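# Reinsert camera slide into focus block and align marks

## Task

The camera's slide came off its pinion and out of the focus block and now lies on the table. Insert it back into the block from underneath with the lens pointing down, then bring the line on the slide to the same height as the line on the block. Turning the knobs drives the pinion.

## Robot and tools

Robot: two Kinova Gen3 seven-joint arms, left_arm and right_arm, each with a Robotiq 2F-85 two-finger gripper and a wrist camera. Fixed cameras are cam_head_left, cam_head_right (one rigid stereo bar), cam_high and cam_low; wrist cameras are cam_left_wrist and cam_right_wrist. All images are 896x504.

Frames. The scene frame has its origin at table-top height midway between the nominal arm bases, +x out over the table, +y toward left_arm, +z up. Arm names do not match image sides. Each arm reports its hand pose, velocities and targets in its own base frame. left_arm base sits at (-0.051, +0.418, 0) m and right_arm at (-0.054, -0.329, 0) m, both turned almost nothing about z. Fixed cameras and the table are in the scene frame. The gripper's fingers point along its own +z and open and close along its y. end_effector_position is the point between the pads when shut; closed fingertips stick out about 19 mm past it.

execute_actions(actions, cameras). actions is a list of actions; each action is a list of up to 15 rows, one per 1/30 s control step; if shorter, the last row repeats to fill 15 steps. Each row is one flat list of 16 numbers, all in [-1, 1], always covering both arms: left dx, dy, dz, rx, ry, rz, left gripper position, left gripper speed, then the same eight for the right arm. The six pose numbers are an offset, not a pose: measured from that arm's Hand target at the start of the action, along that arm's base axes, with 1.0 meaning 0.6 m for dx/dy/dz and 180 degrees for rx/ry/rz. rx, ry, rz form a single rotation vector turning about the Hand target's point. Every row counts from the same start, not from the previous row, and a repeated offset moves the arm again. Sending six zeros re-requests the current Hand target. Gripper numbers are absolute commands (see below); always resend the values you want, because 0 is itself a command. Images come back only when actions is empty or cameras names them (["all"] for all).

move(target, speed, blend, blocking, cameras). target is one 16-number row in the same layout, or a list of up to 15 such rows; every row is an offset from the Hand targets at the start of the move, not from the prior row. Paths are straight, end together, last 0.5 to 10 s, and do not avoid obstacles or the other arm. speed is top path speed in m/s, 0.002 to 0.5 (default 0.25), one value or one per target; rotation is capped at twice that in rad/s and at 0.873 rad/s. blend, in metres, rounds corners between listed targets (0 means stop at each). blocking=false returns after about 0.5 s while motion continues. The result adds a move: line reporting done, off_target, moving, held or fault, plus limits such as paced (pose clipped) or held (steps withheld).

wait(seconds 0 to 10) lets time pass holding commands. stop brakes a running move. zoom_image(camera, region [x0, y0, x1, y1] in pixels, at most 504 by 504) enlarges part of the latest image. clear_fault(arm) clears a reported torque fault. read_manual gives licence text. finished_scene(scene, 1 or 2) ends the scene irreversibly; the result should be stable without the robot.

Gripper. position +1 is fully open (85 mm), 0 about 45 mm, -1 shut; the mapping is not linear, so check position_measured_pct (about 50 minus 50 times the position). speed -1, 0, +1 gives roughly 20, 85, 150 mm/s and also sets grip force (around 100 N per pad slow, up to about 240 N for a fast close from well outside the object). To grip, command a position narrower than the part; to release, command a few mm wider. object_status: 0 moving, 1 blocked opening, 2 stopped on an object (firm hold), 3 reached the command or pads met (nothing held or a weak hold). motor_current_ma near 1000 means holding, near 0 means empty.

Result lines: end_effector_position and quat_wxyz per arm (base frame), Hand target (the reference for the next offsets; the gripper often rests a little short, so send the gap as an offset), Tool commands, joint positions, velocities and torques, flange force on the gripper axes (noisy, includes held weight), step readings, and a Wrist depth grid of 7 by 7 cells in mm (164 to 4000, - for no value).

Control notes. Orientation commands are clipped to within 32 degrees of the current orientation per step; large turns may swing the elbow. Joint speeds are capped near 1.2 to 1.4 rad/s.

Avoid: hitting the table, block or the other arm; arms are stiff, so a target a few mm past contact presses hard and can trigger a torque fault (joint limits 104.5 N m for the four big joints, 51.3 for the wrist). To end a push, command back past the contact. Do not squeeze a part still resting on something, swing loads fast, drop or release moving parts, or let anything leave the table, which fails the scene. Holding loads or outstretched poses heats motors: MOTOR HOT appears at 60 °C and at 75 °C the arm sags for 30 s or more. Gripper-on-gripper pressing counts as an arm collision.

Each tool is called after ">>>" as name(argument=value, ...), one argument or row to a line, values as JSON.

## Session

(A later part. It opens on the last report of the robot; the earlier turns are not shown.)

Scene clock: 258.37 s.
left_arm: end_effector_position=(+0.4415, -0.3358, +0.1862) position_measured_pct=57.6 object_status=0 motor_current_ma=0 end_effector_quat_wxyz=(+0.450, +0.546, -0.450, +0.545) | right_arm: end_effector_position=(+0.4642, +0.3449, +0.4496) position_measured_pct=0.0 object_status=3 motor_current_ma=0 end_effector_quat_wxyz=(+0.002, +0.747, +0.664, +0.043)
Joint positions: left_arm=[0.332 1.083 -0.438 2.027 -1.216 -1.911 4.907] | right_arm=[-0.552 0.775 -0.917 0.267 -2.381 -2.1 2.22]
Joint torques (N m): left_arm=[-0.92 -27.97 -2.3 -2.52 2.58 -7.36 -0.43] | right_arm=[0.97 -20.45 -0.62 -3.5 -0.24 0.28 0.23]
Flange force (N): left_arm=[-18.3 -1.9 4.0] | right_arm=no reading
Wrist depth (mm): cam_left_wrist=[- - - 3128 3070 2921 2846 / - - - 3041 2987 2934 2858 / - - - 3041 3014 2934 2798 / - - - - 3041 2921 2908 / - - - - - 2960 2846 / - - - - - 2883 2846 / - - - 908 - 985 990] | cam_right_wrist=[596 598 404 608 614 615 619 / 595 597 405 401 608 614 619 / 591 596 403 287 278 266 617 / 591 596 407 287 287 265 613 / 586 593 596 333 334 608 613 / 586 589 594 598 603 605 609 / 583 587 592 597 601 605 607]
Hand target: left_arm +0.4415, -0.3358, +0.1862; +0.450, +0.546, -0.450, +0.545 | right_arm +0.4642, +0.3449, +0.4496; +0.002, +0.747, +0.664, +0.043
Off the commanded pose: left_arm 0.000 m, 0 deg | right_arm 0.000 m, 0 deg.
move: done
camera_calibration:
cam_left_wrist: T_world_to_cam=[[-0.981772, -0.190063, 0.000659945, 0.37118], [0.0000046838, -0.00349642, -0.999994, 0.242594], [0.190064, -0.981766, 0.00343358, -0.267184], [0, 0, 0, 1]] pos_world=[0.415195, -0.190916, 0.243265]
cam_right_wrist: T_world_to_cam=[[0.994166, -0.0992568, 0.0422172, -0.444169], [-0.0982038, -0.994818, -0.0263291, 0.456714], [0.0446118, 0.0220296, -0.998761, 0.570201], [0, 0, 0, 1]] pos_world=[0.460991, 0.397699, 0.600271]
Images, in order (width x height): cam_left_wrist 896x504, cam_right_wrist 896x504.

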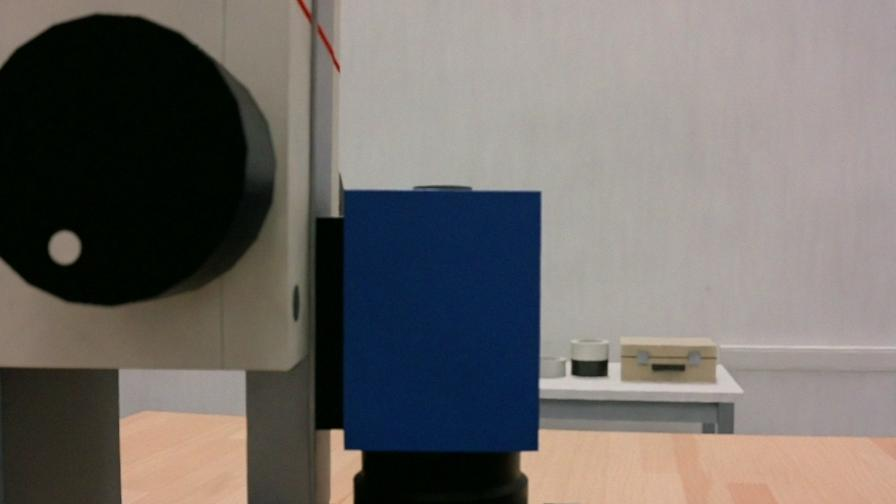

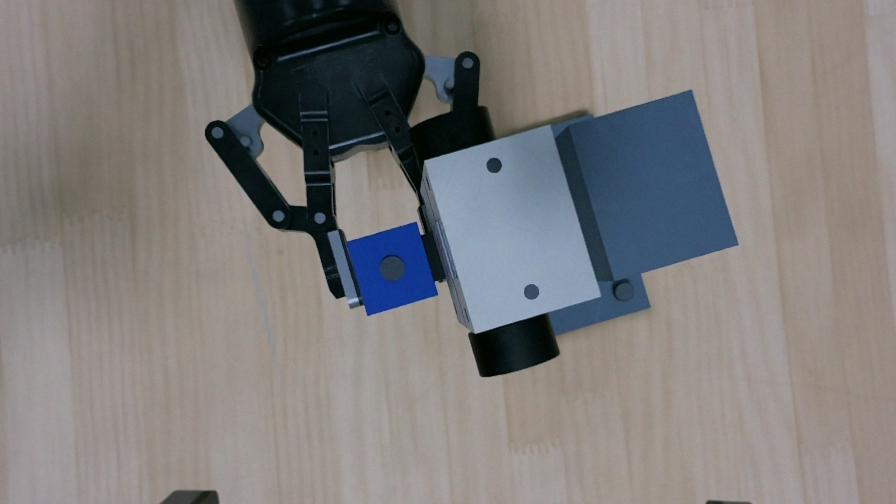

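>>> wait(
  seconds=0.5,
  cameras=["cam_left_wrist"],
)

>>> zoom_image(
  camera="cam_left_wrist",
  region=[285, 0, 355, 80],
)

Scene clock: 261.07 s.
left_arm: end_effector_position=(+0.4414, -0.3358, +0.1861) position_measured_pct=57.6 object_status=3 motor_current_ma=0 end_effector_quat_wxyz=(+0.450, +0.546, -0.450, +0.545) | right_arm: end_effector_position=(+0.4642, +0.3449, +0.4496) position_measured_pct=0.0 object_status=3 motor_current_ma=0 end_effector_quat_wxyz=(+0.002, +0.747, +0.664, +0.043)
Joint positions: left_arm=[0.332 1.083 -0.437 2.027 -1.216 -1.911 4.907] | right_arm=[-0.552 0.775 -0.917 0.267 -2.381 -2.1 2.22]
Joint torques (N m): left_arm=[-0.83 -28.17 -2.27 -2.54 2.61 -7.37 -0.42] | right_arm=[0.96 -20.44 -0.58 -3.49 -0.26 0.24 0.23]
Flange force (N): left_arm=[-18.8 -1.9 3.7] | right_arm=no reading
Wrist depth (mm): cam_left_wrist=[- - - 3128 3014 2908 2858 / - - - 2987 3070 2973 2858 / - - - 3084 2987 2934 2846 / - - - - 3000 2921 2858 / - - - - - 2960 2833 / - - - - - 2858 2883 / - - - 913 - 990 996] | cam_right_wrist=[594 598 404 609 612 616 621 / 594 597 406 402 610 613 620 / 592 595 403 287 278 266 618 / 589 593 406 287 287 265 617 / 588 593 597 333 335 608 613 / 584 591 591 597 602 606 610 / 585 589 591 596 599 603 608]
Hand target: left_arm +0.4414, -0.3358, +0.1861; +0.450, +0.546, -0.450, +0.545 | right_arm +0.4642, +0.3449, +0.4496; +0.002, +0.747, +0.664, +0.043
Tool commands: left_gripper/position=-0.15 left_gripper/speed=-1.0 right_gripper/position=+1.0 right_gripper/speed=+1.0
Off the commanded pose: left_arm 0.000 m, 0 deg | right_arm 0.000 m, 0 deg.
wait: 0.50 s; at rest from the start
camera_calibration:
cam_left_wrist: T_world_to_cam=[[-0.981772, -0.190063, 0.00077728, 0.371151], [-0.0000916763, -0.00361601, -0.999993, 0.242611], [0.190065, -0.981765, 0.00353267, -0.267208], [0, 0, 0, 1]] pos_world=[0.415195, -0.190916, 0.243265]
Images, in order (width x height): cam_left_wrist 896x504.

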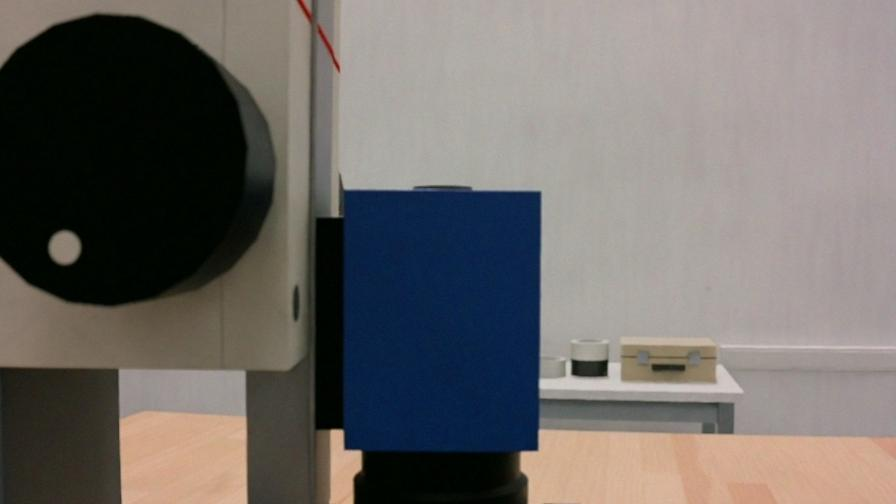

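Scaled by 6.300 from the camera's 896x504 image, which has a finer 1280x720 frame.

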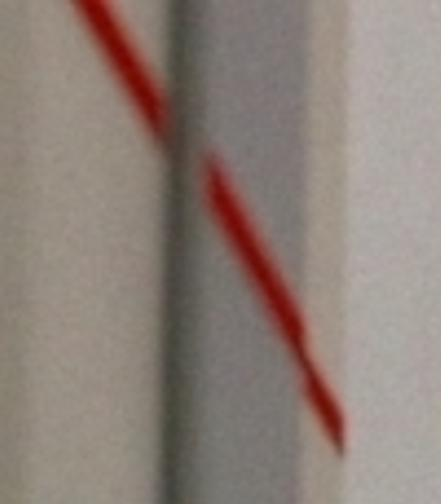

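>>> move(
  target=[0,0,-0.0042,0,0,0,-0.15,-1,0,0,0,0,0,0,1,1],
  speed=0.01,
  cameras=["cam_left_wrist"],
)

>>> zoom_image(
  camera="cam_left_wrist",
  region=[285, 0, 355, 80],
)

Scene clock: 264.03 s.
left_arm: end_effector_position=(+0.4414, -0.3358, +0.1836) position_measured_pct=57.6 object_status=3 motor_current_ma=0 end_effector_quat_wxyz=(+0.450, +0.546, -0.450, +0.545) | right_arm: end_effector_position=(+0.4642, +0.3449, +0.4496) position_measured_pct=0.0 object_status=3 motor_current_ma=0 end_effector_quat_wxyz=(+0.002, +0.747, +0.664, +0.043)
Joint positions: left_arm=[0.331 1.09 -0.436 2.025 -1.215 -1.912 4.903] | right_arm=[-0.552 0.775 -0.917 0.267 -2.381 -2.1 2.22]
Joint torques (N m): left_arm=[0.66 -19.59 -3.39 -0.27 0.8 -3.17 -0.18] | right_arm=[0.99 -20.47 -0.65 -3.49 -0.24 0.24 0.24]
Flange force (N): left_arm=[-2.9 -4.7 3.3] | right_arm=no reading
Wrist depth (mm): cam_left_wrist=[- - - 3055 2987 2960 2858 / - - - 3028 3055 2908 2870 / - - - 3084 3084 3000 2846 / - - - - 3028 2908 2858 / - - - - - 2921 2895 / - - - - - 2411 2870 / - - - 916 - 993 993] | cam_right_wrist=[596 600 406 607 612 615 620 / 594 597 406 402 608 613 618 / 593 595 404 287 279 266 616 / 591 592 409 287 287 265 615 / 586 591 596 333 335 608 614 / 587 588 595 597 602 607 613 / 583 588 590 596 600 604 609]
Hand target: left_arm +0.4414, -0.3358, +0.1836; +0.450, +0.546, -0.450, +0.545 | right_arm +0.4642, +0.3449, +0.4496; +0.002, +0.747, +0.664, +0.043
Off the commanded pose: left_arm 0.000 m, 0 deg | right_arm 0.000 m, 0 deg.
move: done
camera_calibration:
cam_left_wrist: T_world_to_cam=[[-0.981772, -0.190063, 0.00077728, 0.371153], [-0.0000916763, -0.00361601, -0.999993, 0.240111], [0.190065, -0.981765, 0.00353267, -0.267199], [0, 0, 0, 1]] pos_world=[0.415195, -0.190916, 0.240765]
Images, in order (width x height): cam_left_wrist 896x504.

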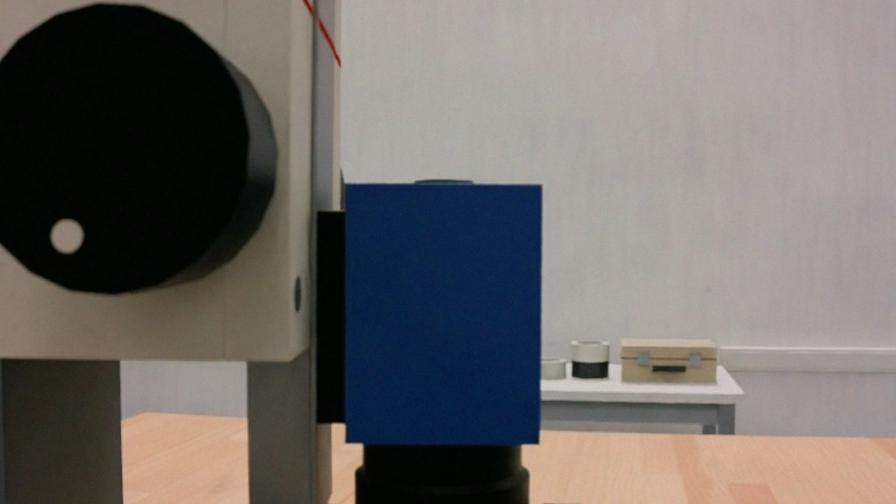

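Scaled by 6.300 from the camera's 896x504 image, which has a finer 1280x720 frame.

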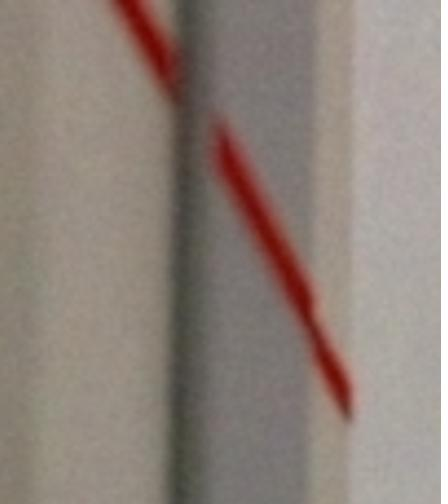

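>>> move(
  target=[
    [0,0,0,0,0,0,-0.55,-1,0,0,0,0,0,0,1,1],
    [0,0,-0.0015,0,0,0,-0.55,-1,0,0,0,0,0,0,1,1],
  ],
  speed=0.01,
  cameras=["cam_left_wrist"],
)

>>> zoom_image(
  camera="cam_left_wrist",
  region=[285, 0, 355, 80],
)

Scene clock: 273.07 s.
left_arm: end_effector_position=(+0.4415, -0.3358, +0.1828) position_measured_pct=68.0 object_status=2 motor_current_ma=1000 end_effector_quat_wxyz=(+0.450, +0.546, -0.450, +0.545) | right_arm: end_effector_position=(+0.4642, +0.3449, +0.4496) position_measured_pct=0.0 object_status=3 motor_current_ma=0 end_effector_quat_wxyz=(+0.002, +0.747, +0.664, +0.043)
Joint positions: left_arm=[0.331 1.092 -0.436 2.024 -1.214 -1.913 4.902] | right_arm=[-0.552 0.775 -0.917 0.267 -2.381 -2.1 2.22]
Joint torques (N m): left_arm=[-0.1 -14.82 -5.04 -0.47 1.92 0.2 0.02] | right_arm=[1.02 -20.49 -0.63 -3.49 -0.27 0.26 0.23]
Flange force (N): left_arm=[7.3 0.9 -1.1] | right_arm=no reading
Wrist depth (mm): cam_left_wrist=[- - - 3084 3055 2960 2870 / - - - 3084 3055 2960 2921 / - - - 3070 3014 2960 2833 / - - - - 3014 2870 2870 / - - - - - 2908 2846 / - - - - - 2870 2870 / - - - - - 996 997] | cam_right_wrist=[597 598 407 607 614 619 620 / 595 596 407 403 608 613 617 / 591 595 404 287 279 266 617 / 590 593 408 287 287 265 616 / 587 591 596 333 335 609 613 / 585 590 594 597 602 607 611 / 584 587 593 595 601 603 610]
Hand target: left_arm +0.4415, -0.3358, +0.1827; +0.450, +0.546, -0.450, +0.545 | right_arm +0.4642, +0.3449, +0.4496; +0.002, +0.747, +0.664, +0.043
Off the commanded pose: left_arm 0.000 m, 0 deg | right_arm 0.000 m, 0 deg.
move: done
camera_calibration:
cam_left_wrist: T_world_to_cam=[[-0.981753, -0.19016, 0.000776828, 0.371128], [-0.0000908602, -0.00361601, -0.999993, 0.239211], [0.190161, -0.981747, 0.00353275, -0.267232], [0, 0, 0, 1]] pos_world=[0.415195, -0.190916, 0.239865]
Images, in order (width x height): cam_left_wrist 896x504.

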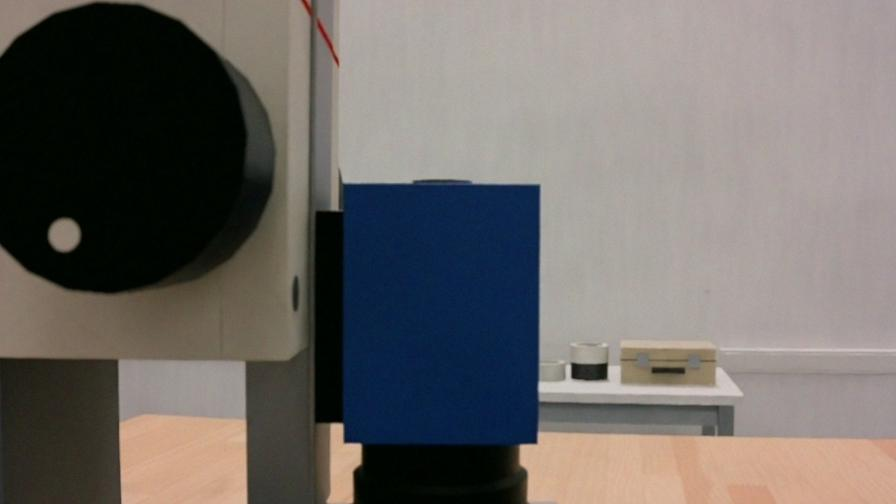

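Scaled by 6.300 from the camera's 896x504 image, which has a finer 1280x720 frame.

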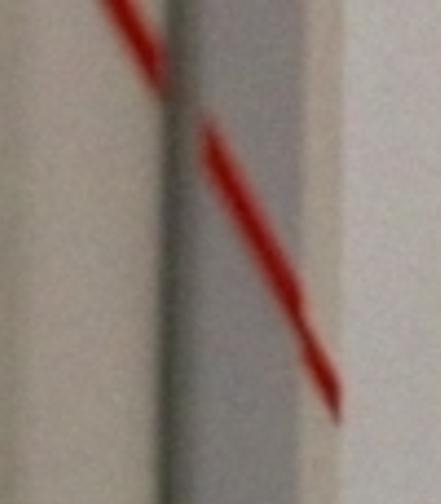

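>>> move(
  target=[0,0,-0.0007,0,0,0,-0.55,-1,0,0,0,0,0,0,1,1],
  speed=0.01,
  cameras=["cam_left_wrist"],
)

>>> zoom_image(
  camera="cam_left_wrist",
  region=[285, 0, 355, 80],
)

Scene clock: 276.17 s.
left_arm: end_effector_position=(+0.4414, -0.3358, +0.1823) position_measured_pct=68.0 object_status=2 motor_current_ma=1000 end_effector_quat_wxyz=(+0.450, +0.546, -0.450, +0.545) | right_arm: end_effector_position=(+0.4642, +0.3449, +0.4496) position_measured_pct=0.0 object_status=3 motor_current_ma=0 end_effector_quat_wxyz=(+0.002, +0.747, +0.664, +0.043)
Joint positions: left_arm=[0.331 1.093 -0.436 2.024 -1.214 -1.913 4.901] | right_arm=[-0.552 0.775 -0.917 0.267 -2.381 -2.1 2.22]
Joint torques (N m): left_arm=[0.21 -13.18 -5.25 -0.42 1.88 1.17 0.02] | right_arm=[1.02 -20.42 -0.61 -3.5 -0.22 0.23 0.26]
Flange force (N): left_arm=[10.8 1.6 -2.4] | right_arm=no reading
Wrist depth (mm): cam_left_wrist=[- - - 3098 3028 2883 2833 / - - - 3113 3070 2987 2833 / - - - 3055 3055 2973 2846 / - - - - 3000 2987 2934 / - - - - - 2947 2895 / - - - - - 2947 2846 / - - - - - 1000 990] | cam_right_wrist=[594 599 406 609 613 618 620 / 594 596 406 404 608 613 618 / 592 594 405 287 278 266 617 / 588 594 407 287 287 265 617 / 587 591 595 333 335 608 612 / 586 588 595 596 603 606 611 / 585 588 593 596 600 604 610]
Hand target: left_arm +0.4415, -0.3358, +0.1823; +0.450, +0.546, -0.450, +0.545 | right_arm +0.4642, +0.3449, +0.4496; +0.002, +0.747, +0.664, +0.043
Off the commanded pose: left_arm 0.000 m, 0 deg | right_arm 0.000 m, 0 deg.
move: done
camera_calibration:
cam_left_wrist: T_world_to_cam=[[-0.981772, -0.190063, 0.00077728, 0.371154], [-0.0000916763, -0.00361601, -0.999993, 0.238811], [0.190065, -0.981765, 0.00353267, -0.267195], [0, 0, 0, 1]] pos_world=[0.415195, -0.190916, 0.239465]
Images, in order (width x height): cam_left_wrist 896x504.

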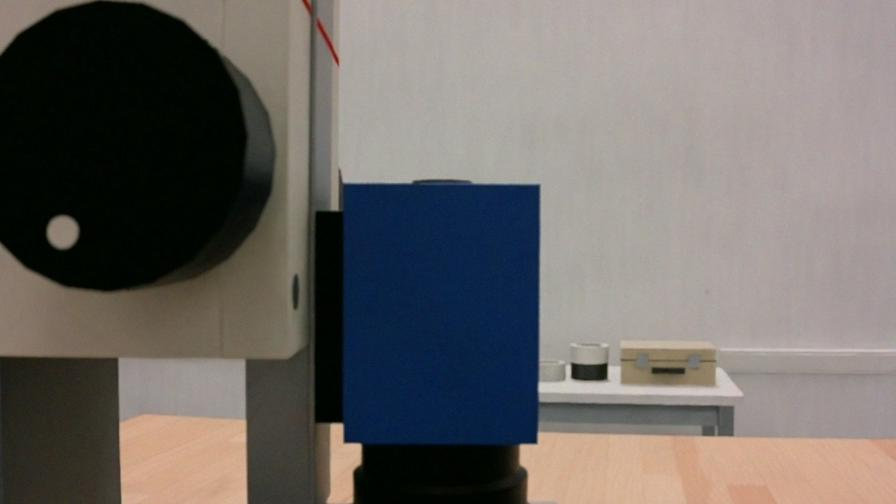

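Scaled by 6.300 from the camera's 896x504 image, which has a finer 1280x720 frame.

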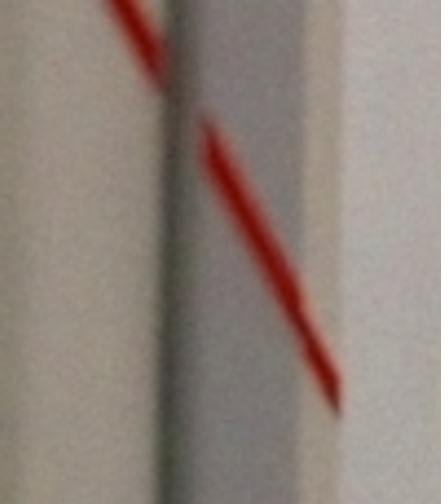

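>>> move(
  target=[0,0,-0.0003,0,0,0,-0.55,-1,0,0,0,0,0,0,1,1],
  speed=0.01,
  cameras=["cam_left_wrist"],
)

>>> zoom_image(
  camera="cam_left_wrist",
  region=[295, 0, 345, 70],
)

Scene clock: 279.53 s.
left_arm: end_effector_position=(+0.4415, -0.3358, +0.1821) position_measured_pct=68.0 object_status=2 motor_current_ma=1000 end_effector_quat_wxyz=(+0.450, +0.546, -0.450, +0.545) | right_arm: end_effector_position=(+0.4642, +0.3449, +0.4496) position_measured_pct=0.0 object_status=3 motor_current_ma=0 end_effector_quat_wxyz=(+0.002, +0.747, +0.664, +0.043)
Joint positions: left_arm=[0.331 1.094 -0.436 2.024 -1.214 -1.913 4.901] | right_arm=[-0.552 0.775 -0.917 0.267 -2.381 -2.1 2.22]
Joint torques (N m): left_arm=[-0.05 -13.32 -5.25 -0.4 1.95 0.97 0.05] | right_arm=[1 -20.41 -0.61 -3.42 -0.26 0.23 0.27]
Flange force (N): left_arm=[10.5 1.7 -1.9] | right_arm=no reading
Wrist depth (mm): cam_left_wrist=[- - - 3157 2987 2921 2858 / - - - 3084 3098 2934 2921 / - - - 3128 2987 2987 2870 / - - - - 3041 2947 2883 / - - - - - 2934 2833 / - - - - - 2921 2883 / - - - - - 993 988] | cam_right_wrist=[595 599 406 609 613 616 620 / 594 597 407 403 610 614 617 / 591 594 405 287 278 266 618 / 589 593 409 287 287 265 616 / 589 593 595 333 334 608 612 / 588 590 595 597 602 604 611 / 582 589 593 596 602 604 608]
Hand target: left_arm +0.4415, -0.3358, +0.1821; +0.450, +0.546, -0.450, +0.545 | right_arm +0.4642, +0.3449, +0.4496; +0.002, +0.747, +0.664, +0.043
Off the commanded pose: left_arm 0.000 m, 0 deg | right_arm 0.000 m, 0 deg.
move: done
camera_calibration:
cam_left_wrist: T_world_to_cam=[[-0.981772, -0.190063, 0.00077728, 0.371155], [-0.0000916763, -0.00361601, -0.999993, 0.238611], [0.190065, -0.981765, 0.00353267, -0.267194], [0, 0, 0, 1]] pos_world=[0.415195, -0.190916, 0.239265]
Images, in order (width x height): cam_left_wrist 896x504.

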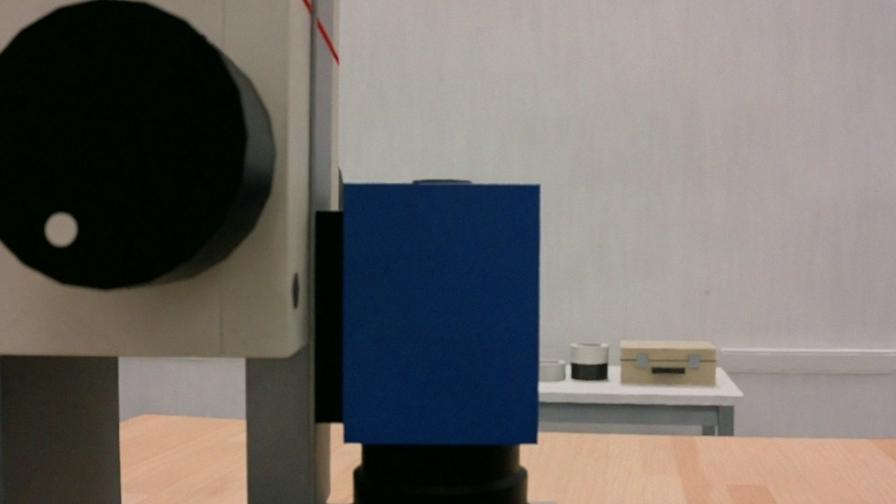

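Scaled by 7.200 from the camera's 896x504 image, which has a finer 1280x720 frame.

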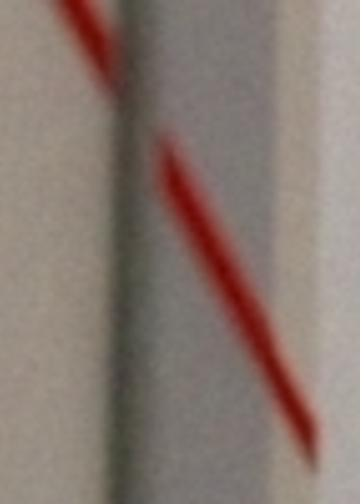

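>>> move(
  target=[
    [0,0,0.001,0,0,0,-0.55,-1,0,0,0,0,0,0,1,1],
    [0,0,0.001,0,0,0,-0.2,-1,0,0,0,0,0,0,1,1],
  ],
  speed=0.01,
  cameras=["cam_left_wrist"],
)

>>> zoom_image(
  camera="cam_left_wrist",
  region=[295, 0, 345, 70],
)

Scene clock: 283.33 s.
left_arm: end_effector_position=(+0.4415, -0.3358, +0.1827) position_measured_pct=60.2 object_status=0 motor_current_ma=0 end_effector_quat_wxyz=(+0.450, +0.546, -0.450, +0.545) | right_arm: end_effector_position=(+0.4642, +0.3449, +0.4496) position_measured_pct=0.0 object_status=3 motor_current_ma=0 end_effector_quat_wxyz=(+0.002, +0.747, +0.664, +0.043)
Joint positions: left_arm=[0.331 1.092 -0.436 2.024 -1.214 -1.913 4.902] | right_arm=[-0.552 0.775 -0.917 0.267 -2.381 -2.1 2.22]
Joint torques (N m): left_arm=[0.6 -19.52 -3.38 -0.32 0.82 -3.23 -0.17] | right_arm=[1.01 -20.45 -0.65 -3.51 -0.25 0.24 0.25]
Flange force (N): left_arm=[-2.6 -4.5 3.5] | right_arm=no reading
Wrist depth (mm): cam_left_wrist=[- - - 3142 3000 2960 2833 / - - - 3084 3041 3000 2895 / - - - 3128 3014 2947 2883 / - - - - 3055 2895 2960 / - - - - - 2973 2858 / - - - - - 2438 2947 / - - - 910 - 990 990] | cam_right_wrist=[593 598 406 608 612 616 620 / 594 598 408 409 609 612 620 / 593 595 405 287 279 266 617 / 590 595 408 286 287 265 614 / 589 593 593 333 335 609 614 / 585 590 594 598 604 607 610 / 584 587 591 596 603 603 608]
Hand target: left_arm +0.4415, -0.3358, +0.1827; +0.450, +0.546, -0.450, +0.545 | right_arm +0.4642, +0.3449, +0.4496; +0.002, +0.747, +0.664, +0.043
Off the commanded pose: left_arm 0.000 m, 0 deg | right_arm 0.000 m, 0 deg.
move: done
camera_calibration:
cam_left_wrist: T_world_to_cam=[[-0.981753, -0.19016, 0.0007578, 0.371132], [-0.0000911684, -0.00351437, -0.999994, 0.23923], [0.190161, -0.981747, 0.0034329, -0.267208], [0, 0, 0, 1]] pos_world=[0.415195, -0.190916, 0.239865]
Images, in order (width x height): cam_left_wrist 896x504.

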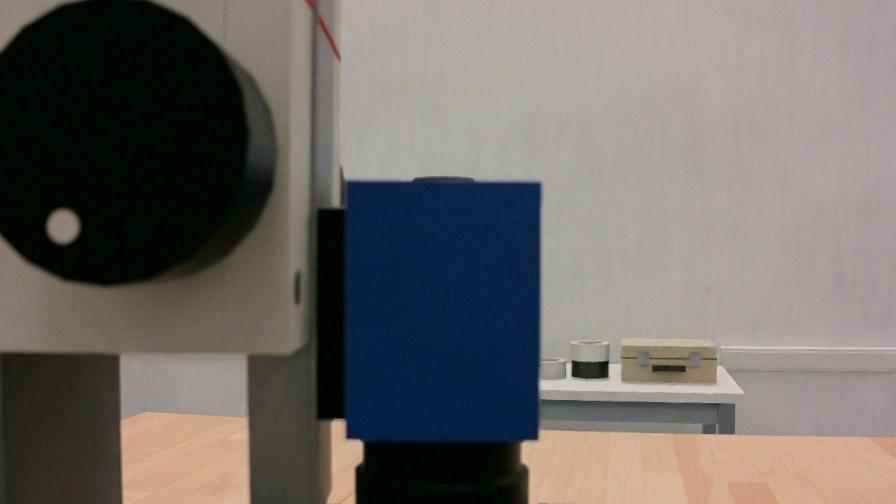

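Scaled by 7.200 from the camera's 896x504 image, which has a finer 1280x720 frame.

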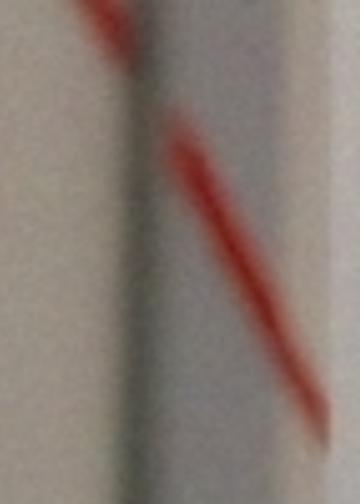

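>>> move(
  target=[-0.0275,0.1472,0,0,0,0,-0.2,-1,0,0,0,0,0,0,1,1],
  speed=0.06,
  cameras=["cam_left_wrist"],
)

>>> zoom_image(
  camera="cam_left_wrist",
  region=[340, 60, 400, 140],
)

Scene clock: 288.10 s.
left_arm: end_effector_position=(+0.4249, -0.2475, +0.1827) position_measured_pct=60.2 object_status=3 motor_current_ma=0 end_effector_quat_wxyz=(+0.450, +0.546, -0.450, +0.545) | right_arm: end_effector_position=(+0.4642, +0.3449, +0.4496) position_measured_pct=0.0 object_status=3 motor_current_ma=0 end_effector_quat_wxyz=(+0.002, +0.747, +0.664, +0.043)
Joint positions: left_arm=[0.174 1.124 -0.545 2.064 -1.438 -2.051 4.79] | right_arm=[-0.552 0.775 -0.917 0.267 -2.381 -2.1 2.22]
Joint torques (N m): left_arm=[0.69 -18.69 -3.8 0.82 0.46 -3.18 -0.13] | right_arm=[1.01 -20.47 -0.62 -3.45 -0.24 0.24 0.23]
Flange force (N): left_arm=[-3.7 -5.4 2.0] | right_arm=no reading
Wrist depth (mm): cam_left_wrist=[216 211 212 3188 3113 3070 2960 / 216 211 211 3128 3098 3041 2883 / 216 190 190 3128 3098 2973 2908 / 216 211 211 226 3128 3070 2973 / 216 216 211 226 - 2947 2960 / 217 216 231 230 2420 2411 3000 / 216 216 - 230 993 991 990] | cam_right_wrist=[596 597 603 609 613 616 621 / 593 600 601 607 611 613 620 / 591 594 601 287 279 266 617 / 590 594 596 287 287 265 616 / 589 590 595 333 334 607 612 / 586 591 594 597 604 608 609 / 583 588 592 596 599 604 610]
Hand target: left_arm +0.4250, -0.2475, +0.1827; +0.450, +0.546, -0.450, +0.545 | right_arm +0.4642, +0.3449, +0.4496; +0.002, +0.747, +0.664, +0.043
Off the commanded pose: left_arm 0.000 m, 0 deg | right_arm 0.000 m, 0 deg.
move: done
camera_calibration:
cam_left_wrist: T_world_to_cam=[[-0.981772, -0.190063, 0.00077728, 0.371737], [-0.0000916763, -0.00361601, -0.999993, 0.239529], [0.190065, -0.981765, 0.00353267, -0.17737], [0, 0, 0, 1]] pos_world=[0.398695, -0.102616, 0.239865]
Images, in order (width x height): cam_left_wrist 896x504.

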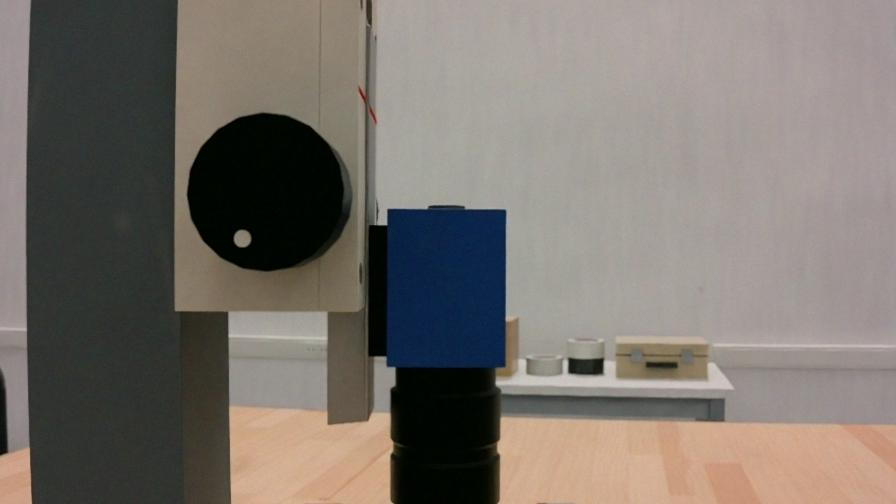

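Scaled by 6.300 from the camera's 896x504 image, which has a finer 1280x720 frame.

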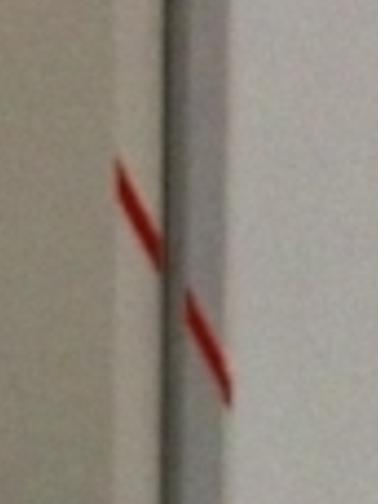

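>>> move(
  target=[
    [-0.1,0.1,0.05,0,0,0,-0.2,-1,0,0,0,0,0,0,1,1],
    [-0.1467,-0.0375,0.05,0,0,0.2222,-0.2,-1,0,0,0,0,0,0,1,1],
  ],
  speed=0.2,
  cameras=["cam_left_wrist"],
)

Scene clock: 300.03 s.
left_arm: end_effector_position=(+0.3375, -0.2703, +0.2119) position_measured_pct=60.2 object_status=3 motor_current_ma=0 end_effector_quat_wxyz=(+0.298, +0.527, -0.212, +0.767) | right_arm: end_effector_position=(+0.4642, +0.3449, +0.4496) position_measured_pct=0.0 object_status=3 motor_current_ma=0 end_effector_quat_wxyz=(+0.002, +0.747, +0.664, +0.043)
Joint positions: left_arm=[-0.137 1.815 0.393 2.577 -1.438 -2.097 3.25] | right_arm=[-0.552 0.775 -0.917 0.267 -2.381 -2.1 2.22]
Joint torques (N m): left_arm=[0.56 -12.86 1.35 8.09 -2.02 -0.73 -0.1] | right_arm=[0.97 -20.43 -0.59 -3.47 -0.23 0.26 0.26]
Flange force (N): left_arm=[-4.4 2.6 9.9] | right_arm=no reading
Wrist depth (mm): cam_left_wrist=[3098 3527 3767 3684 3947 3663 3400 / 3028 3453 3947 - - 3725 3366 / 3014 3400 3833 - - 3663 3266 / 2846 334 3684 - - 3565 3234 / 2740 302 296 - - 3508 3157 / 2706 280 288 - 3923 3527 3055 / 2674 258 267 270 3811 3349 3055] | cam_right_wrist=[397 601 604 607 614 617 621 / 398 594 602 605 610 616 620 / 386 597 601 287 279 266 616 / 589 594 597 287 287 265 616 / 589 591 595 333 334 611 612 / 585 588 595 597 602 606 612 / 585 588 592 597 601 603 609]
Hand target: left_arm +0.3369, -0.2700, +0.2127; +0.236, +0.667, -0.236, +0.666 | right_arm +0.4642, +0.3449, +0.4496; +0.002, +0.747, +0.664, +0.043
Off the commanded pose: left_arm 0.001 m, 21 deg | right_arm 0.000 m, 0 deg.
joint sent to its limit (left arm) — joint 4 (elbow), upper limit, where the elbow is as bent as it goes; joint 6 (wrist pitch), lower limit. The joint targets are off in orientation, not in position.
move: off_target (left_arm)
camera_calibration:
cam_left_wrist: T_world_to_cam=[[-0.679959, -0.73318, -0.0101462, 0.0352527], [0.269233, -0.236771, -0.933517, 0.100559], [0.682033, -0.637485, 0.358391, -0.331448], [0, 0, 0, 1]] pos_world=[0.222955, -0.161637, 0.213019]
Images, in order (width x height): cam_left_wrist 896x504.

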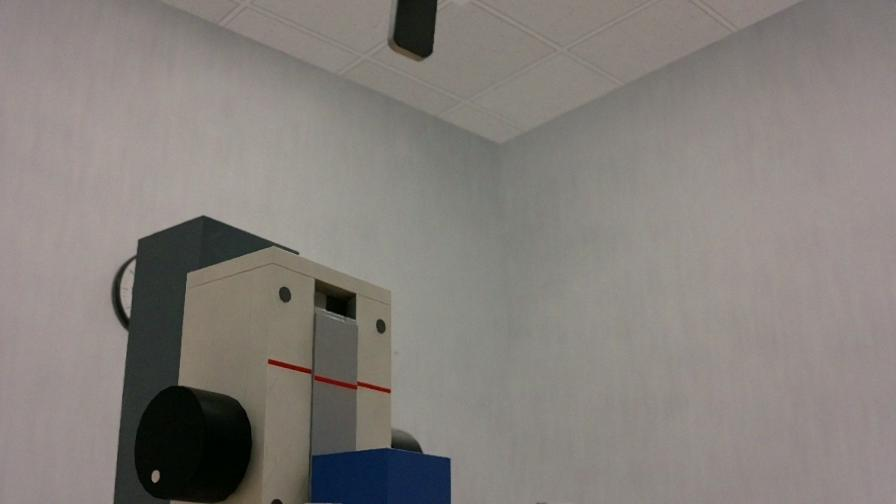

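>>> zoom_image(
  camera="cam_left_wrist",
  region=[260, 340, 400, 410],
)

Scaled by 3.600 from the camera's 896x504 image, which has a finer 1280x720 frame.

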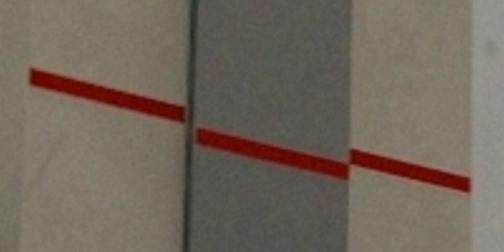

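>>> move(
  target=[
    [0.0467,0.1375,0,0,0,-0.2222,-0.2,-1,0,0,0,0,0,0,1,1],
    [0.1467,0.0375,-0.05,0,0,-0.2222,-0.2,-1,0,0,0,0,0,0,1,1],
  ],
  speed=[0.2,0.15],
)

>>> wait(
  seconds=0,
  cameras=["cam_left_wrist"],
)

Scene clock: 309.67 s.
left_arm: end_effector_position=(+0.4249, -0.2475, +0.1827) position_measured_pct=60.2 object_status=3 motor_current_ma=0 end_effector_quat_wxyz=(+0.450, +0.546, -0.450, +0.545) | right_arm: end_effector_position=(+0.4642, +0.3449, +0.4496) position_measured_pct=0.0 object_status=3 motor_current_ma=0 end_effector_quat_wxyz=(+0.002, +0.747, +0.664, +0.043)
Joint positions: left_arm=[-0.216 1.042 -0.01 2.078 -1.601 -1.58 4.734] | right_arm=[-0.552 0.775 -0.917 0.267 -2.381 -2.1 2.22]
Joint torques (N m): left_arm=[0.5 -17.7 0.03 1.23 0.38 -3.22 -0.15] | right_arm=[1.01 -20.44 -0.58 -3.46 -0.24 0.22 0.25]
Flange force (N): left_arm=[-1.2 -5.2 1.8] | right_arm=no reading
Wrist depth (mm): cam_left_wrist=[216 211 212 3266 3070 2960 2947 / 216 212 211 3266 3157 3014 2960 / 216 190 190 3203 3203 3084 2960 / 216 212 212 227 3142 3098 2908 / 217 217 212 227 - 3084 2947 / 217 217 232 230 2456 2456 2934 / 217 217 - 230 987 981 994] | cam_right_wrist=[595 597 603 609 613 618 621 / 594 595 603 607 609 611 620 / 590 596 601 287 279 266 616 / 589 591 598 286 287 265 616 / 587 592 596 333 335 610 612 / 587 589 594 597 603 608 609 / 584 587 590 595 600 604 607]
Hand target: left_arm +0.4249, -0.2475, +0.1827; +0.450, +0.546, -0.450, +0.545 | right_arm +0.4642, +0.3449, +0.4496; +0.002, +0.747, +0.664, +0.043
Off the commanded pose: left_arm 0.000 m, 0 deg | right_arm 0.000 m, 0 deg.
move: done

Scene clock: 309.67 s.
left_arm: end_effector_position=(+0.4249, -0.2475, +0.1827) position_measured_pct=60.2 object_status=3 motor_current_ma=0 end_effector_quat_wxyz=(+0.450, +0.546, -0.450, +0.545) | right_arm: end_effector_position=(+0.4642, +0.3449, +0.4496) position_measured_pct=0.0 object_status=3 motor_current_ma=0 end_effector_quat_wxyz=(+0.002, +0.747, +0.664, +0.043)
Joint positions: left_arm=[-0.216 1.042 -0.01 2.078 -1.601 -1.58 4.734] | right_arm=[-0.552 0.775 -0.917 0.267 -2.381 -2.1 2.22]
Joint torques (N m): left_arm=[0.5 -17.7 0.03 1.23 0.38 -3.22 -0.15] | right_arm=[1.01 -20.44 -0.58 -3.46 -0.24 0.22 0.25]
Flange force (N): left_arm=[-1.2 -5.2 1.8] | right_arm=no reading
Wrist depth (mm): cam_left_wrist=[216 211 212 3266 3070 2960 2947 / 216 212 211 3266 3157 3014 2960 / 216 190 190 3203 3203 3084 2960 / 216 212 212 227 3142 3098 2908 / 217 217 212 227 - 3084 2947 / 217 217 232 230 2456 2456 2934 / 217 217 - 230 987 981 994] | cam_right_wrist=[595 597 603 609 613 618 621 / 594 595 603 607 609 611 620 / 590 596 601 287 279 266 616 / 589 591 598 286 287 265 616 / 587 592 596 333 335 610 612 / 587 589 594 597 603 608 609 / 584 587 590 595 600 604 607]
Hand target: left_arm +0.4249, -0.2475, +0.1827; +0.450, +0.546, -0.450, +0.545 | right_arm +0.4642, +0.3449, +0.4496; +0.002, +0.747, +0.664, +0.043
Tool commands: left_gripper/position=-0.2 left_gripper/speed=-1.0 right_gripper/position=+1.0 right_gripper/speed=+1.0
Off the commanded pose: left_arm 0.000 m, 0 deg | right_arm 0.000 m, 0 deg.
camera_calibration:
cam_left_wrist: T_world_to_cam=[[-0.981772, -0.190063, 0.00077728, 0.371737], [-0.0000916763, -0.00361601, -0.999993, 0.239529], [0.190065, -0.981765, 0.00353267, -0.17737], [0, 0, 0, 1]] pos_world=[0.398695, -0.102616, 0.239865]
Images, in order (width x height): cam_left_wrist 896x504.

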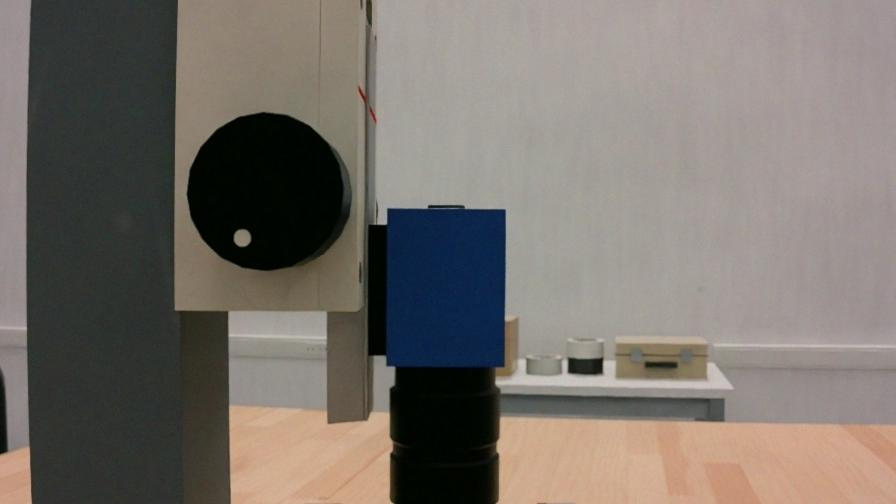

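>>> move(
  target=[
    [0.0275,-0.1472,0,0,0,0,-0.2,-1,0,0,0,0,0,0,1,1],
    [0.0275,-0.1472,0,0,0,0,-0.55,-1,0,0,0,0,0,0,1,1],
    [0.0275,-0.1472,0.0046,0,0,0,-0.55,-1,0,0,0,0,0,0,1,1],
    [0.0275,-0.1472,0.0028,0,0,0,-0.55,-1,0,0,0,0,0,0,1,1],
    [0.0275,-0.1472,0.0028,0,0,0,-0.2,-1,0,0,0,0,0,0,1,1],
  ],
  speed=[0.06,0.01,0.01,0.01,0.01],
)

>>> move(
  target=[-0.0275,0.1472,0,0,0,0,-0.2,-1,0,0,0,0,0,0,1,1],
  speed=0.06,
)

>>> move(
  target=[
    [-0.1,0.1,0.05,0,0,0,-0.2,-1,0,0,0,0,0,0,1,1],
    [-0.1467,-0.0375,0.05,0,0,0.2,-0.2,-1,0,0,0,0,0,0,1,1],
  ],
  speed=0.2,
  cameras=["cam_left_wrist"],
)

>>> zoom_image(
  camera="cam_left_wrist",
  region=[260, 340, 400, 410],
)

Scene clock: 320.13 s.
left_arm: end_effector_position=(+0.4414, -0.3358, +0.1844) position_measured_pct=60.2 object_status=0 motor_current_ma=0 end_effector_quat_wxyz=(+0.450, +0.545, -0.450, +0.545) | right_arm: end_effector_position=(+0.4642, +0.3449, +0.4496) position_measured_pct=0.0 object_status=3 motor_current_ma=0 end_effector_quat_wxyz=(+0.002, +0.747, +0.664, +0.043)
Joint positions: left_arm=[-0.051 1.044 0.089 2.04 -1.39 -1.484 4.757] | right_arm=[-0.552 0.775 -0.917 0.267 -2.381 -2.1 2.22]
Joint torques (N m): left_arm=[0.63 -18.58 0.58 0.13 0.42 -3.21 -0.2] | right_arm=[0.99 -20.41 -0.63 -3.52 -0.22 0.27 0.27]
Flange force (N): left_arm=[-0.7 -4.6 2.6] | right_arm=no reading
Wrist depth (mm): cam_left_wrist=[- - - 3041 2960 3014 2883 / - - - 3084 3098 3028 2858 / - - - 3098 3014 2908 2846 / - - - - 3014 2934 2809 / - - - - - 2858 2846 / - - - - - 2960 2895 / - - - 920 - 996 994] | cam_right_wrist=[596 598 405 607 612 617 621 / 593 596 406 401 609 613 617 / 592 594 404 287 279 266 616 / 588 594 408 287 287 265 616 / 587 591 595 333 334 608 611 / 587 590 594 598 602 605 610 / 585 588 590 597 601 606 608]
Hand target: left_arm +0.4414, -0.3358, +0.1844; +0.450, +0.545, -0.450, +0.545 | right_arm +0.4642, +0.3449, +0.4496; +0.002, +0.747, +0.664, +0.043
Off the commanded pose: left_arm 0.000 m, 0 deg | right_arm 0.000 m, 0 deg.
move: done

Scene clock: 321.93 s.
left_arm: end_effector_position=(+0.4249, -0.2475, +0.1844) position_measured_pct=60.2 object_status=3 motor_current_ma=0 end_effector_quat_wxyz=(+0.450, +0.545, -0.450, +0.545) | right_arm: end_effector_position=(+0.4642, +0.3449, +0.4496) position_measured_pct=0.0 object_status=3 motor_current_ma=0 end_effector_quat_wxyz=(+0.002, +0.747, +0.664, +0.043)
Joint positions: left_arm=[-0.217 1.037 -0.01 2.079 -1.601 -1.579 4.737] | right_arm=[-0.552 0.775 -0.917 0.267 -2.381 -2.1 2.22]
Joint torques (N m): left_arm=[0.64 -17.76 -0.14 1.11 0.39 -3.2 -0.15] | right_arm=[1.01 -20.43 -0.56 -3.51 -0.24 0.24 0.27]
Flange force (N): left_arm=[-1.3 -5.0 1.7] | right_arm=no reading
Wrist depth (mm): cam_left_wrist=[216 211 211 3172 3142 3041 2960 / 216 211 211 3098 3113 3028 2973 / 216 190 190 3234 3203 3014 2934 / 216 212 211 226 3098 2987 2934 / 216 216 212 226 - 2987 2934 / 216 216 231 230 2438 2402 2921 / 216 216 - 230 997 993 1000] | cam_right_wrist=[596 598 604 609 613 618 620 / 594 597 602 606 610 614 619 / 592 596 599 287 279 266 619 / 590 593 598 287 287 265 614 / 586 593 596 332 334 609 613 / 586 589 593 597 603 608 611 / 584 589 593 596 601 606 608]
Hand target: left_arm +0.4249, -0.2475, +0.1844; +0.450, +0.545, -0.450, +0.545 | right_arm +0.4642, +0.3449, +0.4496; +0.002, +0.747, +0.664, +0.043
Off the commanded pose: left_arm 0.000 m, 0 deg | right_arm 0.000 m, 0 deg.
move: done

Scene clock: 325.80 s.
left_arm: end_effector_position=(+0.3377, -0.2701, +0.2137) position_measured_pct=60.2 object_status=3 motor_current_ma=0 end_effector_quat_wxyz=(+0.357, +0.528, -0.281, +0.718) | right_arm: end_effector_position=(+0.4642, +0.3449, +0.4496) position_measured_pct=0.0 object_status=3 motor_current_ma=0 end_effector_quat_wxyz=(+0.002, +0.747, +0.664, +0.043)
Joint positions: left_arm=[-0.101 1.537 0.116 2.577 -1.437 -2.097 3.64] | right_arm=[-0.552 0.775 -0.917 0.267 -2.381 -2.1 2.22]
Joint torques (N m): left_arm=[0.61 -14.16 0.39 7.5 -1.82 -1.8 -0.15] | right_arm=[1.03 -20.44 -0.63 -3.43 -0.23 0.22 0.26]
Flange force (N): left_arm=[-4.9 -1.1 8.7] | right_arm=no reading
Wrist depth (mm): cam_left_wrist=[3400 3970 - - 3789 3453 3188 / 3234 3725 - - 3767 3349 3000 / 3098 3704 - - 3663 3332 3014 / 299 275 - 3900 3565 3332 2960 / 290 271 313 3994 3565 3219 3000 / 247 261 306 3877 3546 3219 2870 / 244 255 254 3767 3418 3128 2883] | cam_right_wrist=[390 598 603 607 611 617 621 / 383 595 602 606 608 616 618 / 588 595 601 287 279 266 618 / 589 595 597 287 287 265 614 / 588 590 597 332 335 608 615 / 585 590 595 596 603 607 608 / 585 588 591 596 601 604 609]
Hand target: left_arm +0.3369, -0.2700, +0.2144; +0.260, +0.658, -0.260, +0.658 | right_arm +0.4642, +0.3449, +0.4496; +0.002, +0.747, +0.664, +0.043
Off the commanded pose: left_arm 0.001 m, 20 deg | right_arm 0.000 m, 0 deg.
joint sent to its limit (left arm) — joint 4 (elbow), upper limit, where the elbow is as bent as it goes; joint 6 (wrist pitch), lower limit. The joint targets are off in orientation, not in position.
move: off_target (left_arm)
camera_calibration:
cam_left_wrist: T_world_to_cam=[[-0.808117, -0.588453, -0.0258751, 0.121275], [0.190492, -0.219528, -0.956828, 0.13841], [0.557368, -0.778158, 0.2895, -0.313205], [0, 0, 0, 1]] pos_world=[0.246209, -0.141974, 0.226246]
Images, in order (width x height): cam_left_wrist 896x504.

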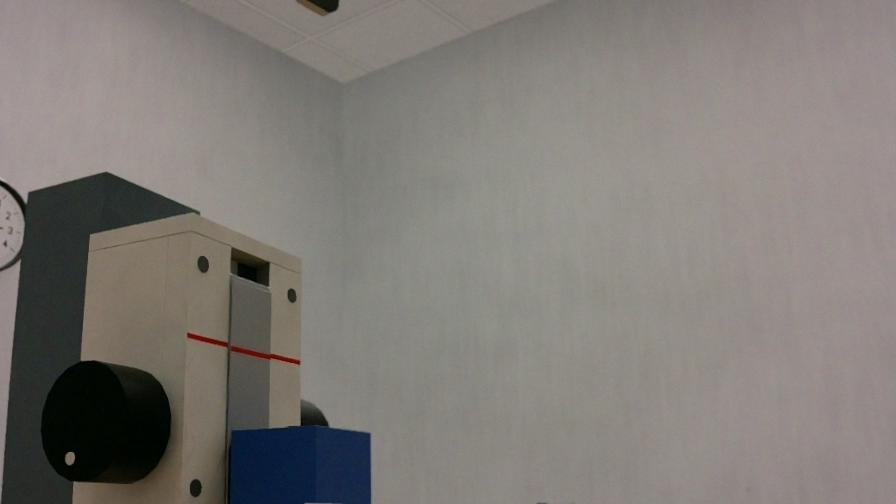

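Scaled by 3.600 from the camera's 896x504 image, which has a finer 1280x720 frame.

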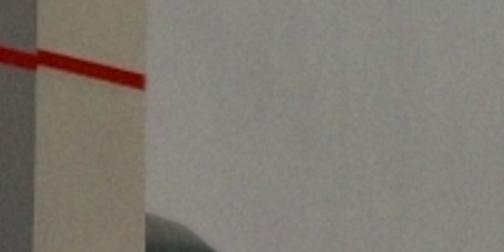

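>>> zoom_image(
  camera="cam_left_wrist",
  region=[180, 320, 310, 380],
)

Scaled by 3.877 from the camera's 896x504 image, which has a finer 1280x720 frame.

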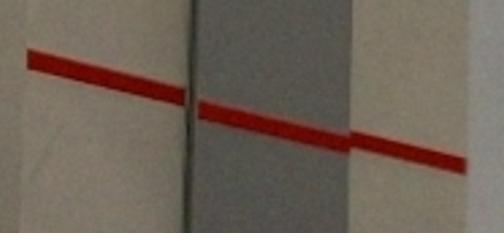

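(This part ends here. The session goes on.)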